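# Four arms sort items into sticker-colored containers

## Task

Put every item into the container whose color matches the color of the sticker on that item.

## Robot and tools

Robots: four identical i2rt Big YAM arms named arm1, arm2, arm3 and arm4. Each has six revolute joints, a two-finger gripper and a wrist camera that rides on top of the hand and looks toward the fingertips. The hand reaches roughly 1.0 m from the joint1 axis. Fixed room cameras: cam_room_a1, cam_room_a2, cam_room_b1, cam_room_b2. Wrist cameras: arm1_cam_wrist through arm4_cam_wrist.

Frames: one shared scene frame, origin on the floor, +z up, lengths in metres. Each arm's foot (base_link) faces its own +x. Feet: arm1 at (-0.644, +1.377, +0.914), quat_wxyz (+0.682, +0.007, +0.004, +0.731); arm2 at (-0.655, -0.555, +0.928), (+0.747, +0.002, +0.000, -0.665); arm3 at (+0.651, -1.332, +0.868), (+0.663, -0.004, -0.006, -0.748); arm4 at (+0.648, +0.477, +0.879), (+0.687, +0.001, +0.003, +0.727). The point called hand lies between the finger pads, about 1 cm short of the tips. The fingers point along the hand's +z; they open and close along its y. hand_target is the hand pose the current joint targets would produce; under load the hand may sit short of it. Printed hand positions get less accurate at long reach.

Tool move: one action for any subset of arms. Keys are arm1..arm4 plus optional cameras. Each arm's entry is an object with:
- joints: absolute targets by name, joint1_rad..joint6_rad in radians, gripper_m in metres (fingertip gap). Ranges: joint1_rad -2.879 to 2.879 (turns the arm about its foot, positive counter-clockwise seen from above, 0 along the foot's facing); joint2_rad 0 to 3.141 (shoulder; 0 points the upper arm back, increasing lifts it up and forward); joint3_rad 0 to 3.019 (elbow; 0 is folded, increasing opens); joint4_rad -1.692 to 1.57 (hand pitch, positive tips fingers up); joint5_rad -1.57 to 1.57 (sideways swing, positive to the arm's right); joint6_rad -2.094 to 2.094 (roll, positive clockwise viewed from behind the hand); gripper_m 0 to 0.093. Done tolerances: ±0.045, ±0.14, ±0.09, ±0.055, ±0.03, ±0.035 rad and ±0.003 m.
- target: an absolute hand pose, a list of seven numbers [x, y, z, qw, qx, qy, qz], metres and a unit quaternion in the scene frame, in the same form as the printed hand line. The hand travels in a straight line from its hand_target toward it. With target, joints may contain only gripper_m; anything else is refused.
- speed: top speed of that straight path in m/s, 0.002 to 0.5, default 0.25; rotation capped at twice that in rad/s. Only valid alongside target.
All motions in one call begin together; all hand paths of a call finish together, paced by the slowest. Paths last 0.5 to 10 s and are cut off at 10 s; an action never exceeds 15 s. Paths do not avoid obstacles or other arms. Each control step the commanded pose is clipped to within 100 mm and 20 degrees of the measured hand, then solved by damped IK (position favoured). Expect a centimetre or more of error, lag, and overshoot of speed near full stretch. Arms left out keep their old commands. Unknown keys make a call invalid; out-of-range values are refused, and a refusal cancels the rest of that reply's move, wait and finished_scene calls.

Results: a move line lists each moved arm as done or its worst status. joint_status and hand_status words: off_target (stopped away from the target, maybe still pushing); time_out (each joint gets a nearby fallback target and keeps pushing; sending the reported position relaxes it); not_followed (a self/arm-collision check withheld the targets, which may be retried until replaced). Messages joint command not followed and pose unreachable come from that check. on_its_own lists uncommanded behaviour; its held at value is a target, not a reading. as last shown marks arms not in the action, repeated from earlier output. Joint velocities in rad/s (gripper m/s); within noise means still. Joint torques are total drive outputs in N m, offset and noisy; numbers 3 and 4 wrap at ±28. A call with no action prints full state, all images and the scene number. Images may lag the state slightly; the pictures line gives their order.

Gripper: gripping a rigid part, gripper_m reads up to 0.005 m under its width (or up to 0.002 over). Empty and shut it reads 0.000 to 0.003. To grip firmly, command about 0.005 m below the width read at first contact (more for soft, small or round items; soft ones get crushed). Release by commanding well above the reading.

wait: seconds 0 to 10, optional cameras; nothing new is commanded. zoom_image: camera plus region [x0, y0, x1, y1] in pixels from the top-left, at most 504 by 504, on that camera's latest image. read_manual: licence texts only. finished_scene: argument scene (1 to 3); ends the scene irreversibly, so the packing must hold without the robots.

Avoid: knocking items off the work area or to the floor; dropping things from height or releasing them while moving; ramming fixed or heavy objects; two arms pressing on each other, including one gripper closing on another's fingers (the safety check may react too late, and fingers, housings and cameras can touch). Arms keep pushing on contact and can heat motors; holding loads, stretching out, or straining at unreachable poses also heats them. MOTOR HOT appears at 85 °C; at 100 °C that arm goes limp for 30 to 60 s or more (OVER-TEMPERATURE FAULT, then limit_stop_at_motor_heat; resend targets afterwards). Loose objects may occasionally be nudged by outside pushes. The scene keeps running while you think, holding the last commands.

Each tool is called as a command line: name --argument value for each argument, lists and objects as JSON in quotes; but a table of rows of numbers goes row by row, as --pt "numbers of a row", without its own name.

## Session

move

Scene clock: 0.00 s.
Joint torques (N m): no reading
Motor temperatures (°C): arm1=[20 23 27 23 21 21 21] | arm2=[23 24 26 22 22 20 23] | arm3=[24 23 24 23 24 23 23] | arm4=[22 21 23 22 24 21 24]
Heat: arm1: hottest joint3_rad 27 °C; arm2: hottest joint3_rad 26 °C; arm3: hottest joint1_rad 24 °C; arm4: hottest joint5_rad 24 °C.
Joint velocities: within noise
arm1.joint_positions: joint1_rad=+0.263 joint2_rad=+0.541 joint3_rad=+1.448 joint4_rad=-1.274 joint5_rad=+0.156 joint6_rad=+0.460 gripper_m=+0.09396
arm1.joint_status: not commanded
arm1.hand: x=-0.6726 y=+1.5709 z=+1.5115 quat_wxyz=(-0.269, +0.505, -0.648, -0.503) (m; scene frame)
arm1.hand_target: x=-0.6710 y=+1.5670 z=+1.5236 quat_wxyz=(-0.273, +0.499, -0.642, -0.514) (m; scene frame)
arm1.hand_status: not commanded
arm2.joint_positions: joint1_rad=+0.198 joint2_rad=+0.259 joint3_rad=+1.632 joint4_rad=-1.245 joint5_rad=-0.167 joint6_rad=+0.724 gripper_m=+0.09396
arm2.joint_status: not commanded
arm2.hand: x=-0.6318 y=-0.5412 z=+1.6271 quat_wxyz=(-0.736, -0.518, -0.413, +0.142) (m; scene frame)
arm2.hand_target: x=-0.6338 y=-0.5350 z=+1.6303 quat_wxyz=(-0.741, -0.512, -0.410, +0.144) (m; scene frame)
arm2.hand_status: not commanded
arm3.joint_positions: joint1_rad=-0.202 joint2_rad=+0.522 joint3_rad=+1.369 joint4_rad=-1.376 joint5_rad=-0.141 joint6_rad=+0.009 gripper_m=+0.09396
arm3.joint_status: not commanded
arm3.hand: x=+0.6119 y=-1.5148 z=+1.4102 quat_wxyz=(-0.346, -0.682, -0.528, +0.369) (m; scene frame)
arm3.hand_target: x=+0.6127 y=-1.5121 z=+1.4202 quat_wxyz=(-0.352, -0.676, -0.525, +0.378) (m; scene frame)
arm3.hand_status: not commanded
arm4.joint_positions: joint1_rad=+0.128 joint2_rad=+0.492 joint3_rad=+1.422 joint4_rad=-1.388 joint5_rad=-0.180 joint6_rad=-0.624 gripper_m=+0.09396
arm4.joint_status: not commanded
arm4.hand: x=+0.5895 y=+0.6391 z=+1.4459 quat_wxyz=(-0.401, +0.802, -0.272, -0.348) (m; scene frame)
arm4.hand_target: x=+0.5903 y=+0.6352 z=+1.4556 quat_wxyz=(-0.410, +0.797, -0.269, -0.353) (m; scene frame)
arm4.hand_status: not commanded
pictures: arm1_cam_wrist, arm2_cam_wrist, arm3_cam_wrist, arm4_cam_wrist, cam_room_a1, cam_room_a2, cam_room_b1, cam_room_b2
Images, in order (width x height): arm1_cam_wrist 672x504, arm2_cam_wrist 672x504, arm3_cam_wrist 672x504, arm4_cam_wrist 672x504, cam_room_a1 672x504, cam_room_a2 672x504, cam_room_b1 672x504, cam_room_b2 672x504.

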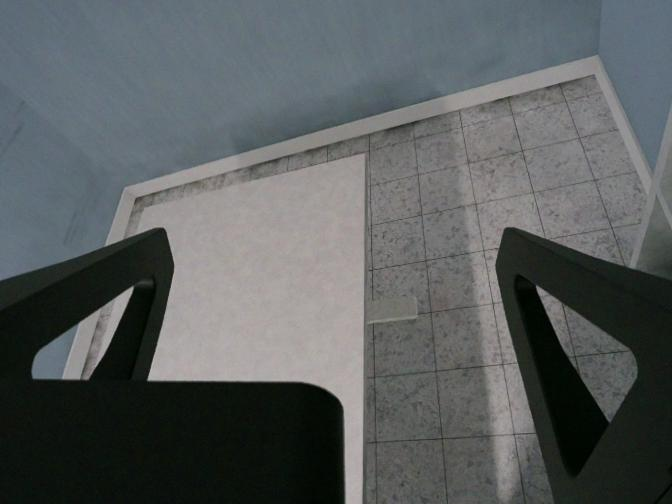

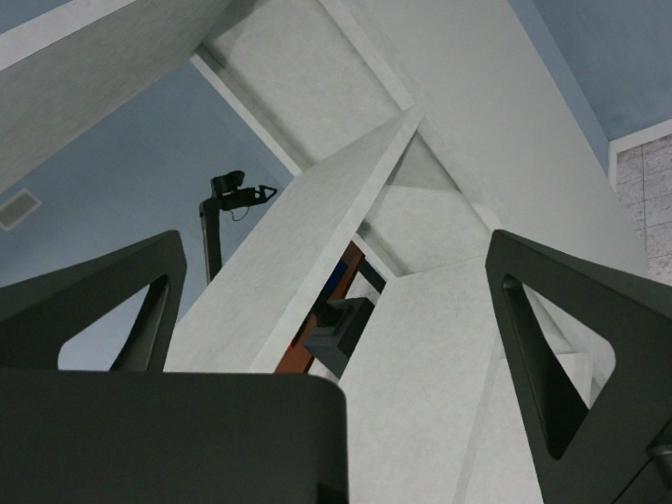

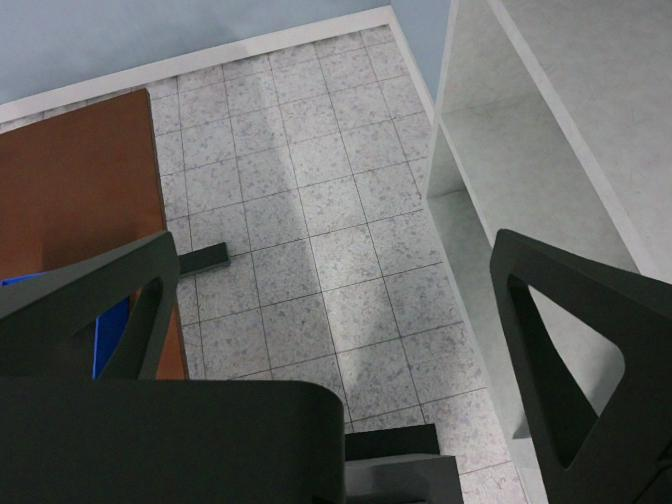

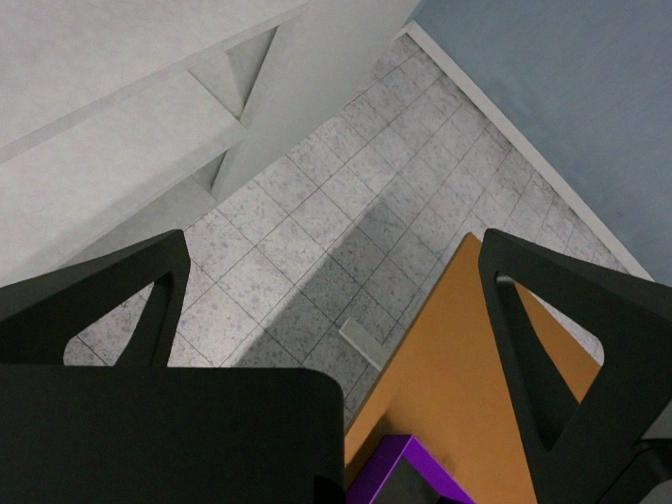

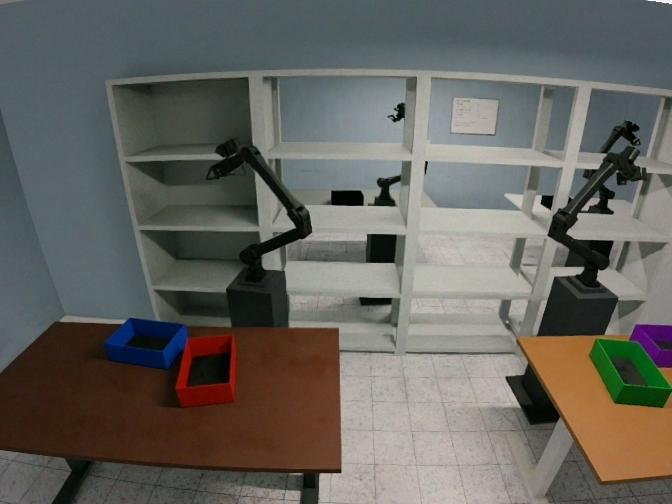

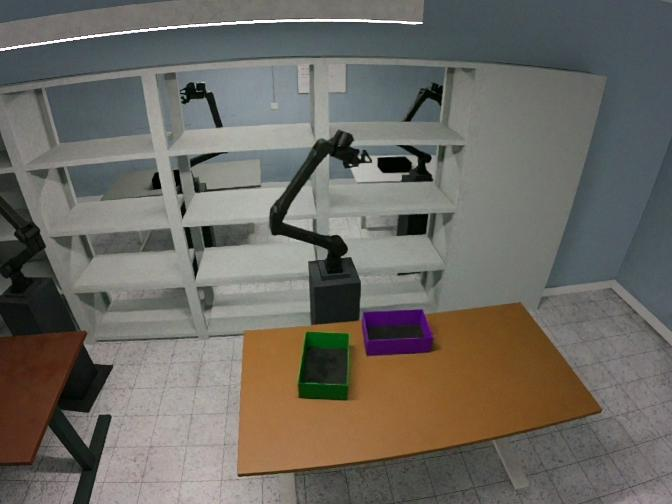

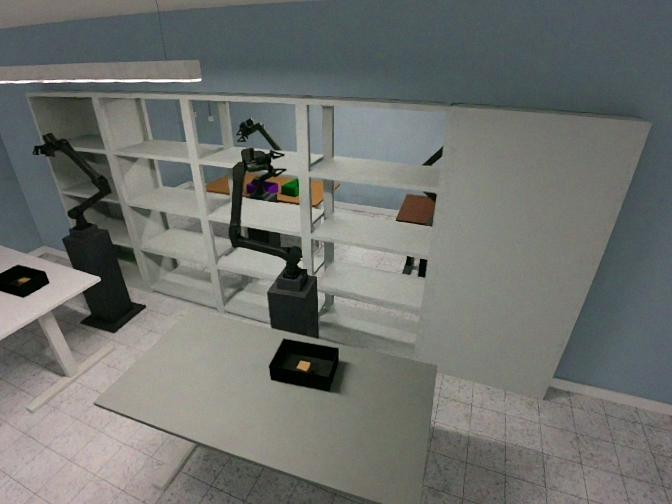

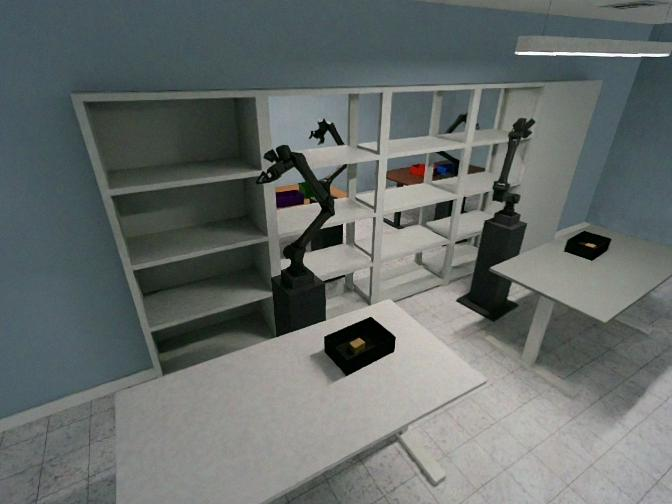

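zoom_image --camera "cam_room_b2" --region '[310, 310, 410, 385]'

zoom_image --camera "cam_room_b1" --region '[260, 330, 350, 400]'

move --arm1 '{"joints":{"joint1_rad":1.65,"joint2_rad":0.95,"joint3_rad":1.15,"joint4_rad":-1.0,"joint5_rad":0,"joint6_rad":0}}' --arm2 '{"joints":{"joint1_rad":-1.3,"joint2_rad":0.95,"joint3_rad":1.15,"joint4_rad":-1.0,"joint5_rad":0,"joint6_rad":0}}' --arm3 '{"joints":{"joint1_rad":1.6,"joint2_rad":0.95,"joint3_rad":1.15,"joint4_rad":-1.1,"joint5_rad":0,"joint6_rad":0}}' --arm4 '{"joints":{"joint1_rad":-1.4,"joint2_rad":0.95,"joint3_rad":1.15,"joint4_rad":-1.1,"joint5_rad":0,"joint6_rad":0}}' --cameras '["arm1_cam_wrist","arm2_cam_wrist","arm3_cam_wrist","arm4_cam_wrist"]'

Scaled by 5.040.

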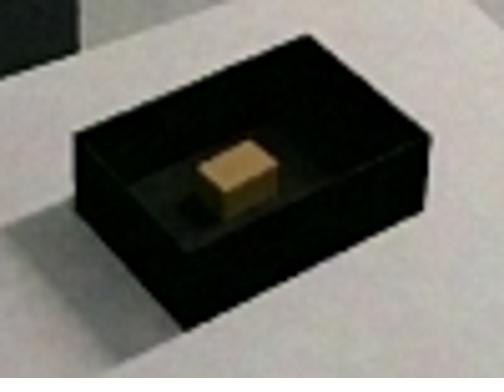

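Scaled by 5.600.

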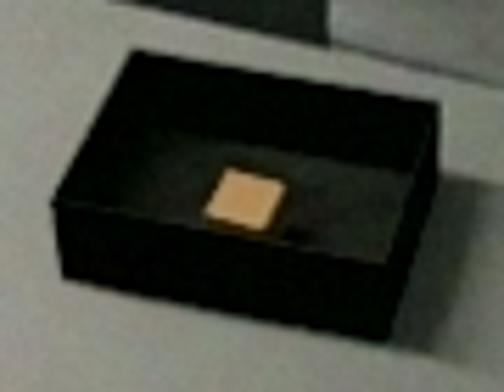

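Scene clock: 11.23 s.
Joint torques (N m): arm1=[-2.08 -2.43 15.36 1.91 0.1 -0.03] | arm2=[0.73 -7.41 14.11 2.26 -0.03 -0.08] | arm3=[1.67 -6.77 11.02 1.61 0.11 -0.11] | arm4=[0.97 -6.48 11.4 1.42 0.06 0.15]
Motor temperatures (°C): arm1=[20 23 28 23 21 21 21] | arm2=[23 24 26 22 22 20 23] | arm3=[24 23 25 23 24 23 23] | arm4=[22 21 25 22 24 21 24]
Heat: arm1: hottest joint3_rad 28 °C; arm2: hottest joint3_rad 26 °C; arm3: hottest joint3_rad 25 °C; arm4: hottest joint3_rad 25 °C.
move: arm1 done; arm2 done; arm3 done; arm4 done
Joint velocities: within noise
arm1.joint_positions: joint1_rad=+1.647 joint2_rad=+0.952 joint3_rad=+1.109 joint4_rad=-1.012 joint5_rad=-0.002 joint6_rad=+0.007 gripper_m=+0.09398
arm1.joint_status: all done
arm1.hand: x=-1.0316 y=+1.3192 z=+1.2708 quat_wxyz=(+0.026, +0.932, +0.065, -0.356) (m; scene frame)
arm1.hand_target: x=-1.0374 y=+1.3172 z=+1.2962 quat_wxyz=(+0.026, +0.921, +0.069, -0.382) (m; scene frame)
arm1.hand_status: not commanded
arm2.joint_positions: joint1_rad=-1.299 joint2_rad=+0.956 joint3_rad=+1.122 joint4_rad=-1.003 joint5_rad=+0.000 joint6_rad=+0.014 gripper_m=+0.09398
arm2.joint_status: all done
arm2.hand: x=-1.0276 y=-0.7082 z=+1.2849 quat_wxyz=(-0.070, -0.918, -0.174, +0.350) (m; scene frame)
arm2.hand_target: x=-1.0299 y=-0.7088 z=+1.3029 quat_wxyz=(-0.071, -0.910, -0.179, +0.368) (m; scene frame)
arm2.hand_status: not commanded
arm3.joint_positions: joint1_rad=+1.592 joint2_rad=+0.960 joint3_rad=+1.135 joint4_rad=-1.109 joint5_rad=-0.002 joint6_rad=+0.006 gripper_m=+0.09398
arm3.joint_status: all done
arm3.hand: x=+1.0327 y=-1.3651 z=+1.2152 quat_wxyz=(-0.314, -0.048, -0.948, +0.020) (m; scene frame)
arm3.hand_target: x=+1.0342 y=-1.3624 z=+1.2279 quat_wxyz=(-0.329, -0.041, -0.943, +0.022) (m; scene frame)
arm3.hand_status: not commanded
arm4.joint_positions: joint1_rad=-1.400 joint2_rad=+0.957 joint3_rad=+1.118 joint4_rad=-1.112 joint5_rad=+0.001 joint6_rad=-0.013 gripper_m=+0.09398
arm4.joint_status: all done
arm4.hand: x=+1.0203 y=+0.5635 z=+1.2159 quat_wxyz=(-0.301, +0.114, -0.946, -0.031) (m; scene frame)
arm4.hand_target: x=+1.0251 y=+0.5649 z=+1.2368 quat_wxyz=(-0.325, +0.108, -0.939, -0.036) (m; scene frame)
arm4.hand_status: not commanded
pictures: arm1_cam_wrist, arm2_cam_wrist, arm3_cam_wrist, arm4_cam_wrist
Images, in order (width x height): arm1_cam_wrist 672x504, arm2_cam_wrist 672x504, arm3_cam_wrist 672x504, arm4_cam_wrist 672x504.

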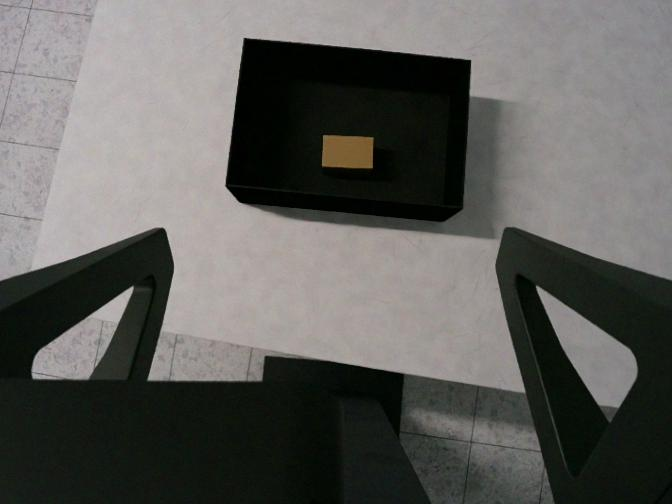

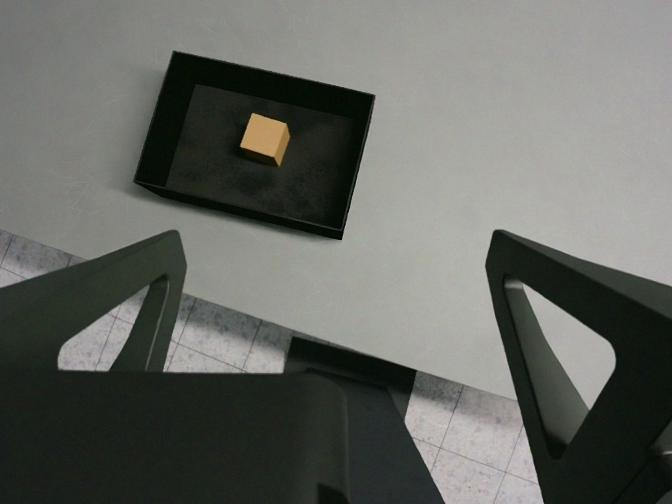

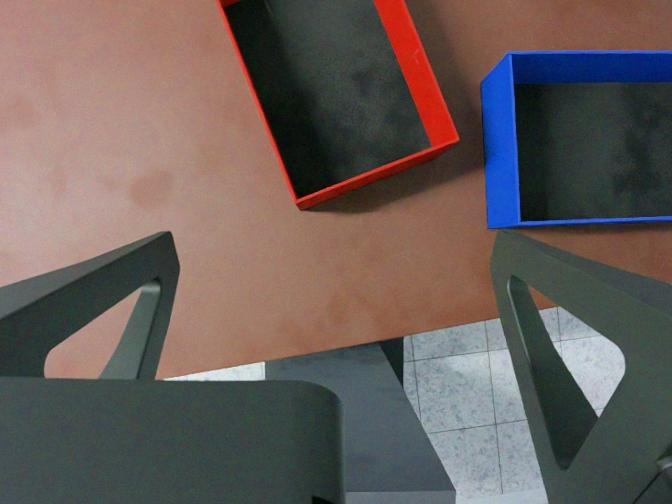

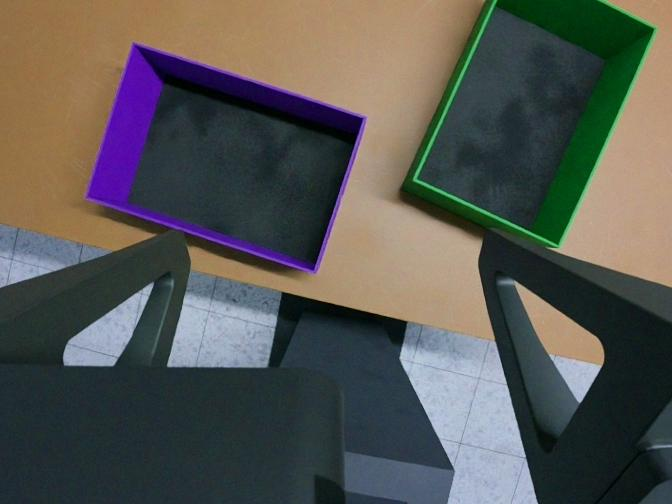

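move --arm1 '{"target":[-1.20,1.24,1.05,0.1715,-0.7235,0.64,0.1938],"speed":0.4}' --arm2 '{"target":[-1.093,-0.877,0.895,-0.0113,-0.965,-0.0421,0.2586],"speed":0.4}' --arm3 '{"joints":{"joint1_rad":-1.98,"joint2_rad":0.6,"joint3_rad":1.0,"joint4_rad":-0.5}}' --arm4 '{"joints":{"joint1_rad":0.85,"joint2_rad":0.6,"joint3_rad":1.0,"joint4_rad":-0.5}}' --cameras '["arm1_cam_wrist","arm2_cam_wrist","cam_room_b2"]'

Scene clock: 73.93 s.
Joint torques (N m): arm1=[-2.14 -15.27 14.57 -0.36 0.39 0.12] | arm2=[1.26 -15.27 11.04 2.14 0.46 0.23] | arm3=[0.56 -1.9 10.28 2.65 -0.09 -0.11] | arm4=[1.44 -1.03 10.32 2.24 0.2 0.16]
Motor temperatures (°C): arm1=[20 23 38 23 21 21 21] | arm2=[23 24 35 22 22 20 23] | arm3=[24 23 29 23 24 23 23] | arm4=[22 22 35 22 24 21 24]
Heat: arm1: hottest joint3_rad 38 °C; arm2: hottest joint3_rad 35 °C; arm3: hottest joint3_rad 29 °C; arm4: hottest joint3_rad 35 °C.
move: arm1 off_target; arm2 off_target; arm3 done; arm4 done
Joint velocities: within noise
arm1.joint_positions: joint1_rad=+1.892 joint2_rad=+1.977 joint3_rad=+1.664 joint4_rad=-1.461 joint5_rad=+0.496 joint6_rad=+1.863 gripper_m=+0.09399
arm1.joint_status: not commanded
arm1.hand: x=-1.1838 y=+1.2445 z=+1.0336 quat_wxyz=(-0.190, +0.730, -0.631, -0.185) (m; scene frame)
arm1.hand_target: x=-1.1990 y=+1.2405 z=+1.0502 quat_wxyz=(-0.171, +0.724, -0.640, -0.194) (m; scene frame)
arm1.hand_status: off_target (0.024 m and 2.7 deg from the pose sent, 0.289 m and 91.6 deg at the start)
arm2.joint_positions: joint1_rad=-0.964 joint2_rad=+1.829 joint3_rad=+0.942 joint4_rad=-0.290 joint5_rad=+0.300 joint6_rad=+0.562 gripper_m=+0.09398
arm2.joint_status: not commanded
arm2.hand: x=-1.0771 y=-0.8593 z=+0.8877 quat_wxyz=(+0.003, -0.969, -0.050, +0.242) (m; scene frame)
arm2.hand_target: x=-1.0921 y=-0.8764 z=+0.8956 quat_wxyz=(-0.011, -0.965, -0.042, +0.258) (m; scene frame)
arm2.hand_status: off_target (0.025 m and 2.7 deg from the pose sent, 0.430 m and 20.4 deg at the start)
arm3.joint_positions: joint1_rad=-1.970 joint2_rad=+0.608 joint3_rad=+0.995 joint4_rad=-0.518 joint5_rad=+0.002 joint6_rad=+0.005 gripper_m=+0.09402
arm3.joint_status: all done
arm3.hand: x=+0.3474 y=-1.1502 z=+1.3787 quat_wxyz=(+0.164, -0.728, +0.200, +0.635) (m; scene frame)
arm3.hand_target: x=+0.3517 y=-1.1490 z=+1.3890 quat_wxyz=(+0.171, -0.717, +0.199, +0.646) (m; scene frame)
arm3.hand_status: not commanded
arm4.joint_positions: joint1_rad=+0.848 joint2_rad=+0.601 joint3_rad=+0.985 joint4_rad=-0.521 joint5_rad=-0.002 joint6_rad=-0.012 gripper_m=+0.09400
arm4.joint_status: all done
arm4.hand: x=+0.3771 y=+0.6942 z=+1.3897 quat_wxyz=(-0.216, +0.713, -0.243, -0.621) (m; scene frame)
arm4.hand_target: x=+0.3780 y=+0.6931 z=+1.4042 quat_wxyz=(-0.217, +0.700, -0.244, -0.636) (m; scene frame)
arm4.hand_status: not commanded
pictures: arm1_cam_wrist, arm2_cam_wrist, cam_room_b2
Images, in order (width x height): arm1_cam_wrist 672x504, arm2_cam_wrist 672x504, cam_room_b2 672x504.

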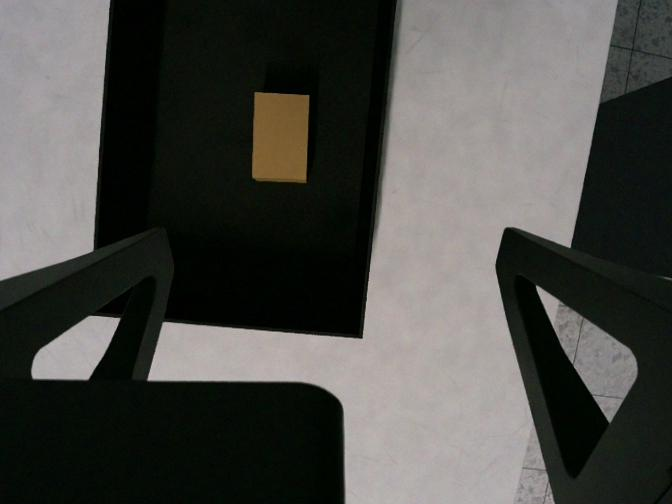

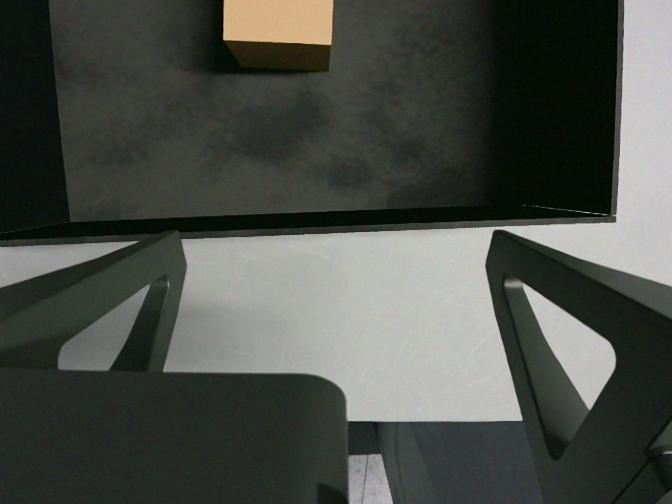

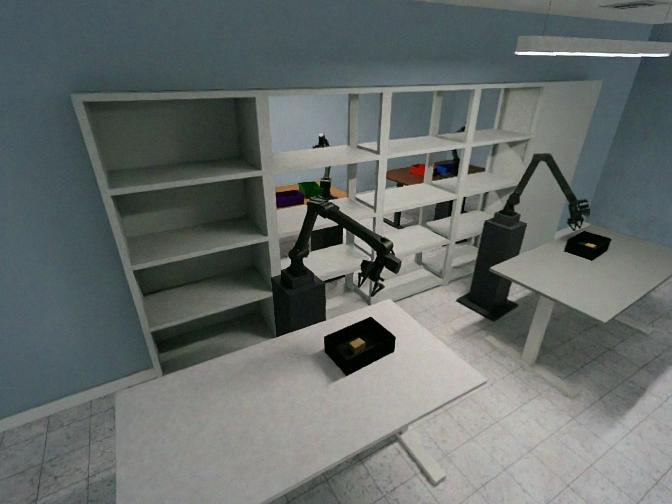

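move --arm1 '{"target":[-1.238,1.257,0.826,0.1715,-0.7235,0.64,0.1938],"speed":0.2}' --arm2 '{"target":[-1.177,-0.908,0.80,-0.009,-0.9653,-0.0337,0.2586],"speed":0.2}' --cameras '["arm1_cam_wrist","arm2_cam_wrist"]'

Scene clock: 89.37 s.
Joint torques (N m): arm1=[-2.55 -18.49 9.85 0.46 0.48 -0.03] | arm2=[0.09 -18.32 10.47 2.15 0.11 -0.08] | arm3=[0.5 -1.67 10.25 2.65 -0.09 -0.11] | arm4=[1.32 -0.73 10.45 2.17 0.17 0.14]
Motor temperatures (°C): arm1=[20 24 38 23 22 21 21] | arm2=[23 24 33 22 22 20 23] | arm3=[24 23 29 23 24 23 23] | arm4=[22 22 34 22 24 21 24]
Heat: arm1: hottest joint3_rad 38 °C; arm2: hottest joint3_rad 33 °C; arm3: hottest joint3_rad 29 °C; arm4: hottest joint3_rad 34 °C.
move: arm1 off_target; arm2 off_target
Joint velocities: within noise
arm1.joint_positions: joint1_rad=+1.852 joint2_rad=+2.319 joint3_rad=+1.631 joint4_rad=-1.054 joint5_rad=+0.501 joint6_rad=+1.828 gripper_m=+0.09399
arm1.joint_status: not commanded
arm1.hand: x=-1.2242 y=+1.2555 z=+0.8186 quat_wxyz=(-0.184, +0.726, -0.636, -0.187) (m; scene frame)
arm1.hand_target: x=-1.2378 y=+1.2572 z=+0.8263 quat_wxyz=(-0.171, +0.723, -0.640, -0.194) (m; scene frame)
arm1.hand_status: off_target (0.016 m and 1.7 deg from the pose sent, 0.215 m and 2.7 deg at the start)
arm2.joint_positions: joint1_rad=-1.006 joint2_rad=+2.162 joint3_rad=+1.213 joint4_rad=-0.203 joint5_rad=+0.291 joint6_rad=+0.554 gripper_m=+0.09398
arm2.joint_status: not commanded
arm2.hand: x=-1.1602 y=-0.9000 z=+0.8027 quat_wxyz=(-0.002, -0.968, -0.032, +0.249) (m; scene frame)
arm2.hand_target: x=-1.1762 y=-0.9074 z=+0.8005 quat_wxyz=(-0.009, -0.965, -0.034, +0.259) (m; scene frame)
arm2.hand_status: off_target (0.019 m and 1.4 deg from the pose sent, 0.142 m and 3.0 deg at the start)
arm3, arm4: as last shown
pictures: arm1_cam_wrist, arm2_cam_wrist
Images, in order (width x height): arm1_cam_wrist 672x504, arm2_cam_wrist 672x504.

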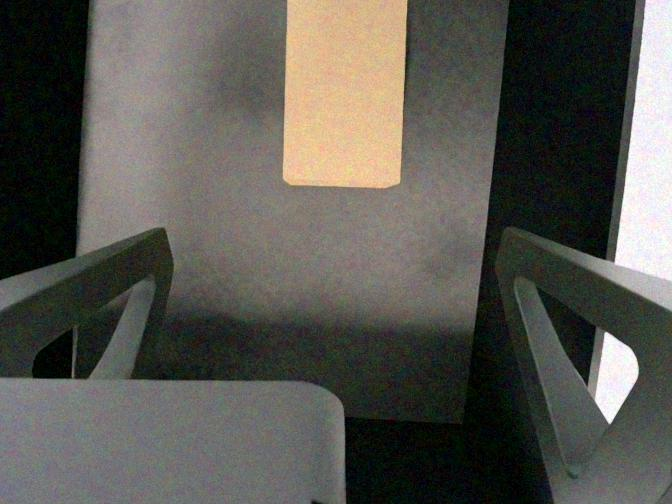

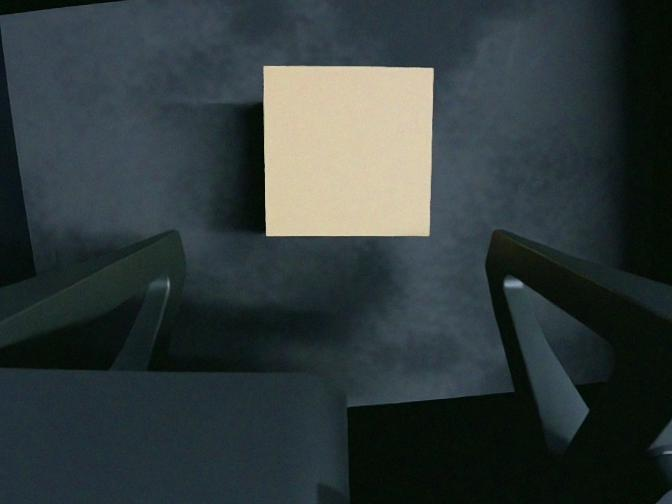

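move --arm1 '{"target":[-1.243,1.318,0.731,0.1715,-0.7235,0.64,0.1938],"speed":0.1}' --arm2 '{"target":[-1.211,-0.905,0.735,-0.009,-0.9653,-0.0337,0.2586],"speed":0.1}' --cameras '["arm1_cam_wrist","arm2_cam_wrist"]'

Scene clock: 107.63 s.
Joint torques (N m): arm1=[-2.55 -17.38 6.8 0.73 0.52 -0.04] | arm2=[0.09 -19.31 10 2.26 0.09 -0.07] | arm3=[0.56 -1.73 10.28 2.65 -0.07 -0.11] | arm4=[1.08 -0.79 10.19 2.1 0.16 0.15]
Motor temperatures (°C): arm1=[20 24 36 23 22 21 21] | arm2=[23 25 33 22 22 20 23] | arm3=[24 23 30 23 24 23 23] | arm4=[22 22 34 22 24 21 24]
Heat: arm1: hottest joint3_rad 36 °C; arm2: hottest joint3_rad 33 °C; arm3: hottest joint3_rad 30 °C; arm4: hottest joint3_rad 34 °C.
move: arm1 done; arm2 off_target
Joint velocities: within noise
arm1.joint_positions: joint1_rad=+1.752 joint2_rad=+2.443 joint3_rad=+1.614 joint4_rad=-0.822 joint5_rad=+0.511 joint6_rad=+1.719 gripper_m=+0.09399
arm1.joint_status: not commanded
arm1.hand: x=-1.2443 y=+1.3137 z=+0.7386 quat_wxyz=(-0.168, +0.723, -0.641, -0.195) (m; scene frame)
arm1.hand_target: x=-1.2430 y=+1.3181 z=+0.7311 quat_wxyz=(-0.171, +0.723, -0.640, -0.194) (m; scene frame)
arm1.hand_status: done (0.009 m and 0.4 deg from the pose sent, 0.109 m and 1.7 deg at the start)
arm2.joint_positions: joint1_rad=-1.046 joint2_rad=+2.335 joint3_rad=+1.333 joint4_rad=-0.136 joint5_rad=+0.273 joint6_rad=+0.516 gripper_m=+0.09398
arm2.joint_status: not commanded
arm2.hand: x=-1.1958 y=-0.8999 z=+0.7419 quat_wxyz=(-0.004, -0.968, -0.032, +0.250) (m; scene frame)
arm2.hand_target: x=-1.2103 y=-0.9044 z=+0.7355 quat_wxyz=(-0.009, -0.965, -0.034, +0.259) (m; scene frame)
arm2.hand_status: off_target (0.018 m and 1.2 deg from the pose sent, 0.085 m and 1.4 deg at the start)
arm3, arm4: as last shown
pictures: arm1_cam_wrist, arm2_cam_wrist
Images, in order (width x height): arm1_cam_wrist 672x504, arm2_cam_wrist 672x504.

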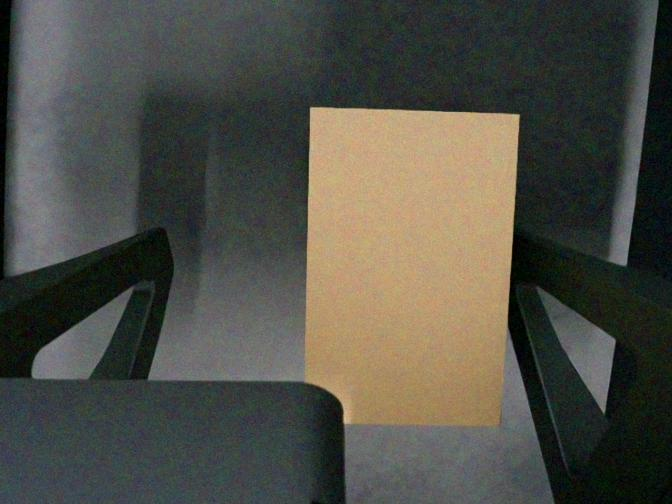

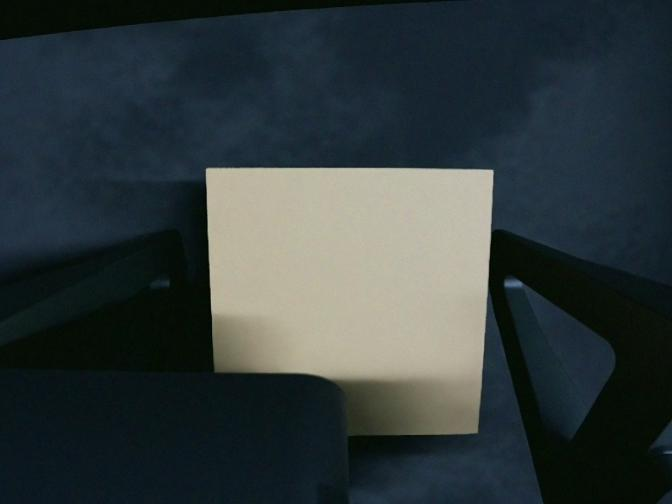

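move --arm1 '{"target":[-1.226,1.318,0.7275,0.1715,-0.7235,0.64,0.1938],"speed":0.08}' --arm2 '{"joints":{"gripper_m":0.05}}' --cameras '["arm1_cam_wrist","arm2_cam_wrist"]'

Scene clock: 113.13 s.
Joint torques (N m): arm1=[-1.67 -18.43 4.93 0.59 0.23 0.04] | arm2=[0.03 -19.55 9.99 2.24 0.14 -0.07] | arm3=[0.62 -1.67 10.28 2.67 -0.08 -0.11] | arm4=[1.08 -1.14 10.24 2.13 0.16 0.16]
Motor temperatures (°C): arm1=[20 25 35 23 22 21 21] | arm2=[23 25 33 22 22 20 23] | arm3=[24 23 30 23 24 23 23] | arm4=[22 22 34 22 24 21 24]
Heat: arm1: hottest joint3_rad 35 °C; arm2: hottest joint3_rad 33 °C; arm3: hottest joint3_rad 30 °C; arm4: hottest joint3_rad 34 °C.
move: arm1 done; arm2 off_target
Joint velocities: within noise
arm1.joint_positions: joint1_rad=+1.752 joint2_rad=+2.438 joint3_rad=+1.567 joint4_rad=-0.782 joint5_rad=+0.517 joint6_rad=+1.719 gripper_m=+0.09399
arm1.joint_status: not commanded
arm1.hand: x=-1.2320 y=+1.3178 z=+0.7302 quat_wxyz=(-0.170, +0.722, -0.641, -0.197) (m; scene frame)
arm1.hand_target: x=-1.2260 y=+1.3181 z=+0.7275 quat_wxyz=(-0.172, +0.723, -0.640, -0.194) (m; scene frame)
arm1.hand_status: done (0.007 m and 0.5 deg from the pose sent, 0.022 m and 0.4 deg at the start)
arm2.joint_positions: joint1_rad=-1.046 joint2_rad=+2.335 joint3_rad=+1.333 joint4_rad=-0.136 joint5_rad=+0.272 joint6_rad=+0.515 gripper_m=+0.05317
arm2.joint_status: gripper_m off_target (ended at +0.05319, target +0.05000)
arm2.hand: x=-1.1957 y=-0.9000 z=+0.7418 quat_wxyz=(-0.004, -0.968, -0.032, +0.250) (m; scene frame)
arm2.hand_target: x=-1.2102 y=-0.9045 z=+0.7355 quat_wxyz=(-0.009, -0.965, -0.034, +0.259) (m; scene frame)
arm2.hand_status: not commanded
arm3, arm4: as last shown
pictures: arm1_cam_wrist, arm2_cam_wrist
Images, in order (width x height): arm1_cam_wrist 672x504, arm2_cam_wrist 672x504.

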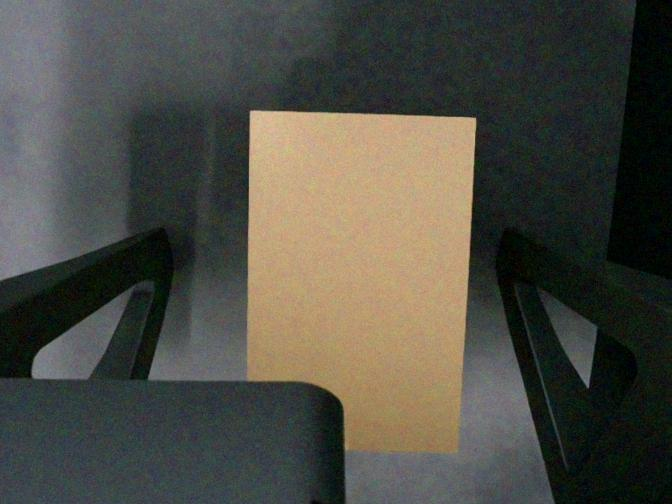

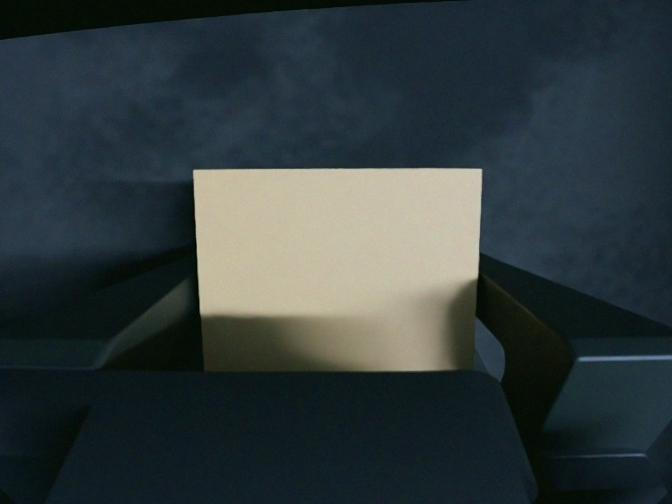

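move --arm1 '{"joints":{"gripper_m":0.037}}' --arm2 '{"target":[-1.18,-0.895,0.88,-0.009,-0.9653,-0.0337,0.2586],"speed":0.2}'

move --arm1 '{"target":[-1.23,1.30,0.89,0.1715,-0.7235,0.64,0.1938],"speed":0.2}' --arm2 '{"joints":{"joint1_rad":-1.3,"joint2_rad":0.9,"joint3_rad":1.0,"joint4_rad":-0.1,"joint5_rad":0,"joint6_rad":0}}' --cameras '["cam_room_b1","arm1_cam_wrist"]'

zoom_image --camera "cam_room_b1" --region '[200, 130, 340, 270]'

Scene clock: 126.50 s.
Joint torques (N m): arm1=[-1.26 -18.08 5.2 0.42 0.16 0.01] | arm2=[1.61 -20.48 7.73 1.2 0.43 0.1] | arm3=[0.62 -1.67 10.26 2.63 -0.08 -0.1] | arm4=[1.32 -0.73 10.22 2.17 0.16 0.15]
Motor temperatures (°C): arm1=[20 26 33 23 22 21 21] | arm2=[23 26 32 22 22 20 23] | arm3=[24 23 30 23 24 23 23] | arm4=[22 21 34 22 24 21 24]
Heat: arm1: hottest joint3_rad 33 °C; arm2: hottest joint3_rad 32 °C; arm3: hottest joint3_rad 30 °C; arm4: hottest joint3_rad 34 °C.
move: arm1 off_target; arm2 done
Joint velocities: within noise
arm1.joint_positions: joint1_rad=+1.752 joint2_rad=+2.437 joint3_rad=+1.565 joint4_rad=-0.782 joint5_rad=+0.519 joint6_rad=+1.719 gripper_m=+0.04397
arm1.joint_status: gripper_m off_target (ended at +0.04401, target +0.03700)
arm1.hand: x=-1.2316 y=+1.3182 z=+0.7303 quat_wxyz=(-0.171, +0.722, -0.641, -0.198) (m; scene frame)
arm1.hand_target: x=-1.2260 y=+1.3181 z=+0.7275 quat_wxyz=(-0.172, +0.723, -0.640, -0.194) (m; scene frame)
arm1.hand_status: not commanded
arm2.joint_positions: joint1_rad=-1.046 joint2_rad=+2.022 joint3_rad=+1.245 joint4_rad=-0.320 joint5_rad=+0.273 joint6_rad=+0.515 gripper_m=+0.05316
arm2.joint_status: not commanded
arm2.hand: x=-1.1885 y=-0.8947 z=+0.8850 quat_wxyz=(-0.015, -0.963, -0.029, +0.266) (m; scene frame)
arm2.hand_target: x=-1.1801 y=-0.8950 z=+0.8801 quat_wxyz=(-0.009, -0.965, -0.034, +0.259) (m; scene frame)
arm2.hand_status: done (0.010 m and 1.2 deg from the pose sent, 0.139 m and 1.2 deg at the start)
arm3, arm4: as last shown
pictures: none

Scene clock: 128.03 s.
Joint torques (N m): arm1=[-1.38 -17.9 11.99 -0.38 0.38 0.14] | arm2=[0.73 -6.53 12.57 2.96 -0.08 -0.07] | arm3=[0.62 -1.85 10.3 2.62 -0.08 -0.09] | arm4=[1.32 -0.85 10.32 2.36 0.16 0.15]
Motor temperatures (°C): arm1=[20 26 33 23 22 21 21] | arm2=[23 26 32 22 22 20 23] | arm3=[24 23 30 23 24 23 23] | arm4=[22 21 34 22 24 21 24]
Heat: arm1: hottest joint3_rad 33 °C; arm2: hottest joint3_rad 32 °C; arm3: hottest joint3_rad 30 °C; arm4: hottest joint3_rad 34 °C.
move: arm1 off_target; arm2 done
Joint velocities: within noise
arm1.joint_positions: joint1_rad=+1.770 joint2_rad=+2.181 joint3_rad=+1.528 joint4_rad=-1.069 joint5_rad=+0.510 joint6_rad=+1.739 gripper_m=+0.04397
arm1.joint_status: not commanded
arm1.hand: x=-1.2112 y=+1.3107 z=+0.8695 quat_wxyz=(-0.192, +0.726, -0.635, -0.180) (m; scene frame)
arm1.hand_target: x=-1.2291 y=+1.3003 z=+0.8906 quat_wxyz=(-0.171, +0.723, -0.640, -0.194) (m; scene frame)
arm1.hand_status: off_target (0.030 m and 3.0 deg from the pose sent, 0.161 m and 0.5 deg at the start)
arm2.joint_positions: joint1_rad=-1.299 joint2_rad=+0.898 joint3_rad=+0.997 joint4_rad=-0.109 joint5_rad=+0.002 joint6_rad=+0.014 gripper_m=+0.05316
arm2.joint_status: all done
arm2.hand: x=-1.0886 y=-0.7334 z=+1.4308 quat_wxyz=(-0.139, -0.699, -0.133, +0.688) (m; scene frame)
arm2.hand_target: x=-1.0894 y=-0.7334 z=+1.4342 quat_wxyz=(-0.135, -0.695, -0.137, +0.693) (m; scene frame)
arm2.hand_status: not commanded
arm3, arm4: as last shown
pictures: arm1_cam_wrist, cam_room_b1
Images, in order (width x height): arm1_cam_wrist 672x504, cam_room_b1 672x504.

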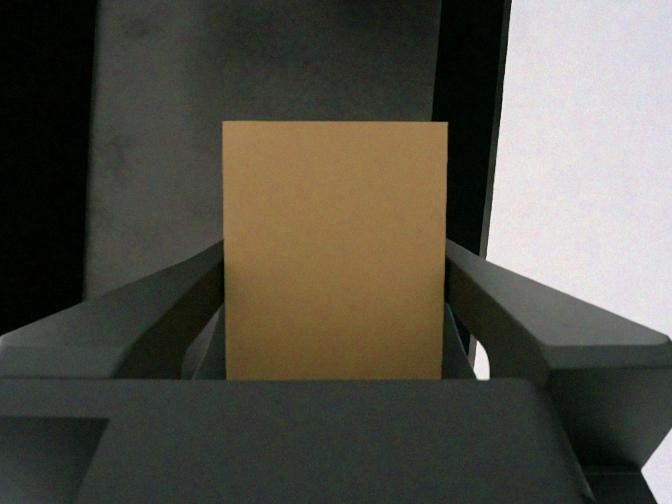

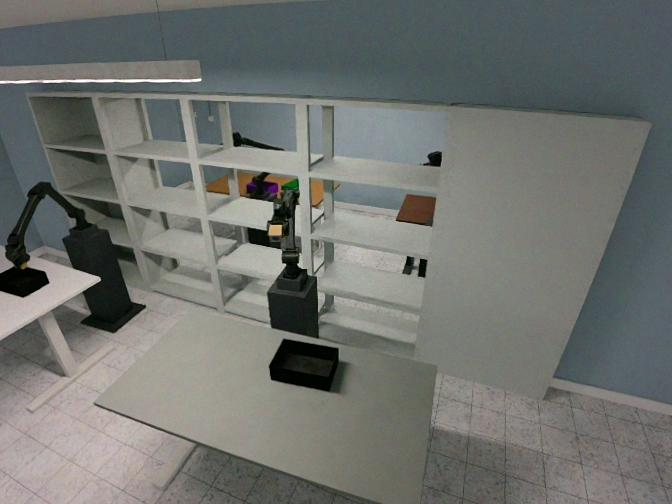

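Scaled by 3.600.

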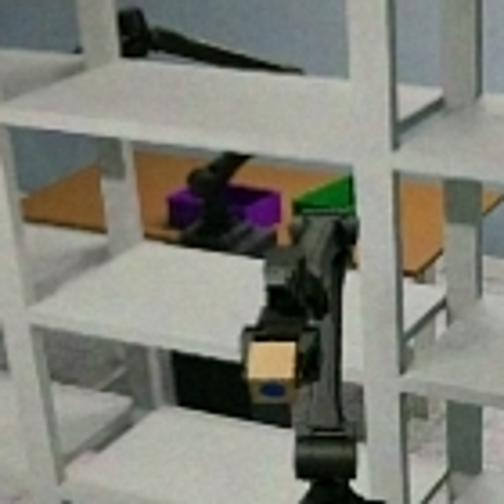

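zoom_image --camera "cam_room_b1" --region '[260, 215, 292, 247]'

move --arm1 '{"joints":{"joint1_rad":1.5,"joint2_rad":0.9,"joint3_rad":1.0,"joint4_rad":-0.1,"joint5_rad":0,"joint6_rad":0}}' --arm2 '{"joints":{"joint4_rad":0.4}}' --cameras '["cam_room_b1","cam_room_b2"]'

zoom_image --camera "cam_room_b1" --region '[240, 190, 310, 260]'

zoom_image --camera "cam_room_b2" --region '[270, 180, 370, 280]'

Scaled by 15.750.

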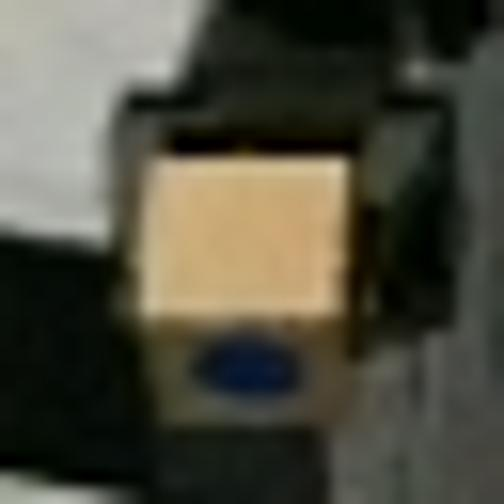

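Scene clock: 135.00 s.
Joint torques (N m): arm1=[-2.26 -2.14 12.74 2.37 0.05 -0.01] | arm2=[0.67 -5.89 12.22 3.12 -0.09 -0.08] | arm3=[0.67 -1.79 10.29 2.67 -0.09 -0.11] | arm4=[0.73 -0.73 10.43 2.09 0.17 0.11]
Motor temperatures (°C): arm1=[20 26 33 23 22 21 21] | arm2=[23 25 32 22 22 20 24] | arm3=[24 23 30 23 24 23 23] | arm4=[22 21 34 22 24 21 24]
Heat: arm1: hottest joint3_rad 33 °C; arm2: hottest joint3_rad 32 °C; arm3: hottest joint3_rad 30 °C; arm4: hottest joint3_rad 34 °C.
move: arm1 done; arm2 done
Joint velocities: within noise
arm1.joint_positions: joint1_rad=+1.502 joint2_rad=+0.893 joint3_rad=+0.994 joint4_rad=-0.114 joint5_rad=+0.000 joint6_rad=+0.008 gripper_m=+0.04399
arm1.joint_status: all done
arm1.hand: x=-1.1014 y=+1.3763 z=+1.4244 quat_wxyz=(+0.002, +0.706, -0.002, -0.708) (m; scene frame)
arm1.hand_target: x=-1.1036 y=+1.3773 z=+1.4285 quat_wxyz=(-0.002, +0.702, +0.000, -0.712) (m; scene frame)
arm1.hand_status: not commanded
arm2.joint_positions: joint1_rad=-1.299 joint2_rad=+0.898 joint3_rad=+0.997 joint4_rad=+0.376 joint5_rad=+0.002 joint6_rad=+0.014 gripper_m=+0.05316
arm2.joint_status: all done
arm2.hand: x=-1.0636 y=-0.7234 z=+1.5467 quat_wxyz=(-0.170, -0.513, -0.097, +0.836) (m; scene frame)
arm2.hand_target: x=-1.0616 y=-0.7224 z=+1.5531 quat_wxyz=(-0.165, -0.502, -0.100, +0.843) (m; scene frame)
arm2.hand_status: not commanded
arm3, arm4: as last shown
pictures: cam_room_b1, cam_room_b2
Images, in order (width x height): cam_room_b1 672x504, cam_room_b2 672x504.

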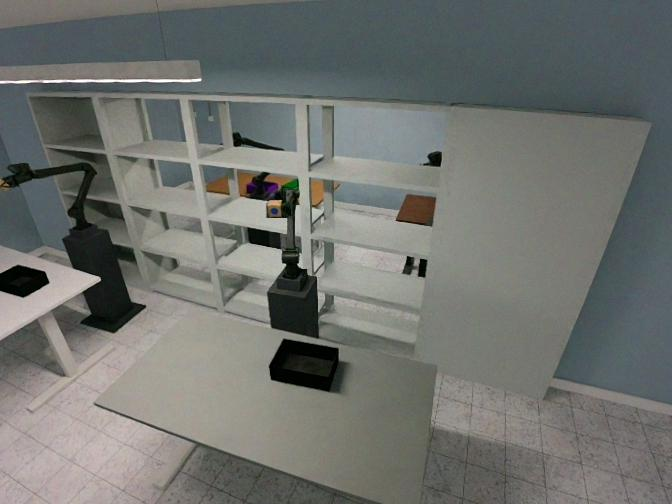

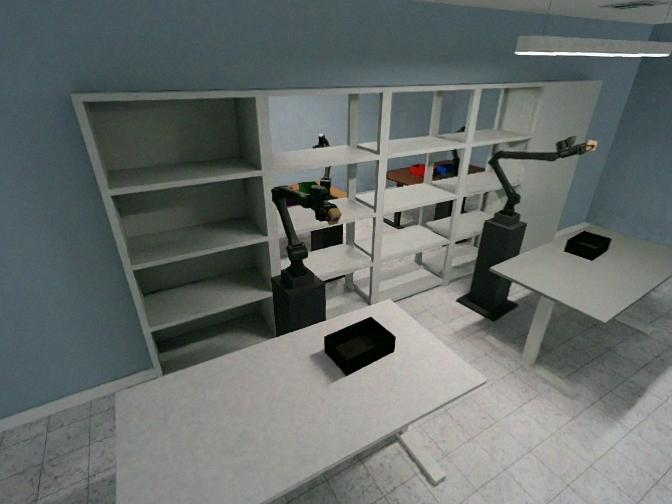

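Scaled by 7.200.

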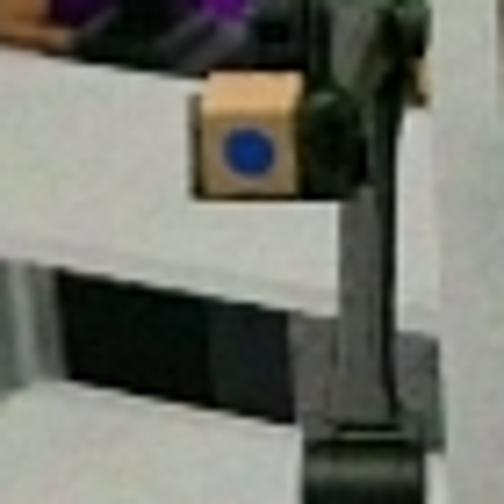

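Scaled by 5.040.

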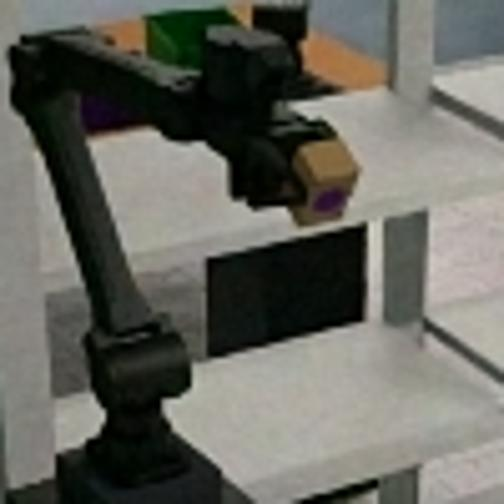

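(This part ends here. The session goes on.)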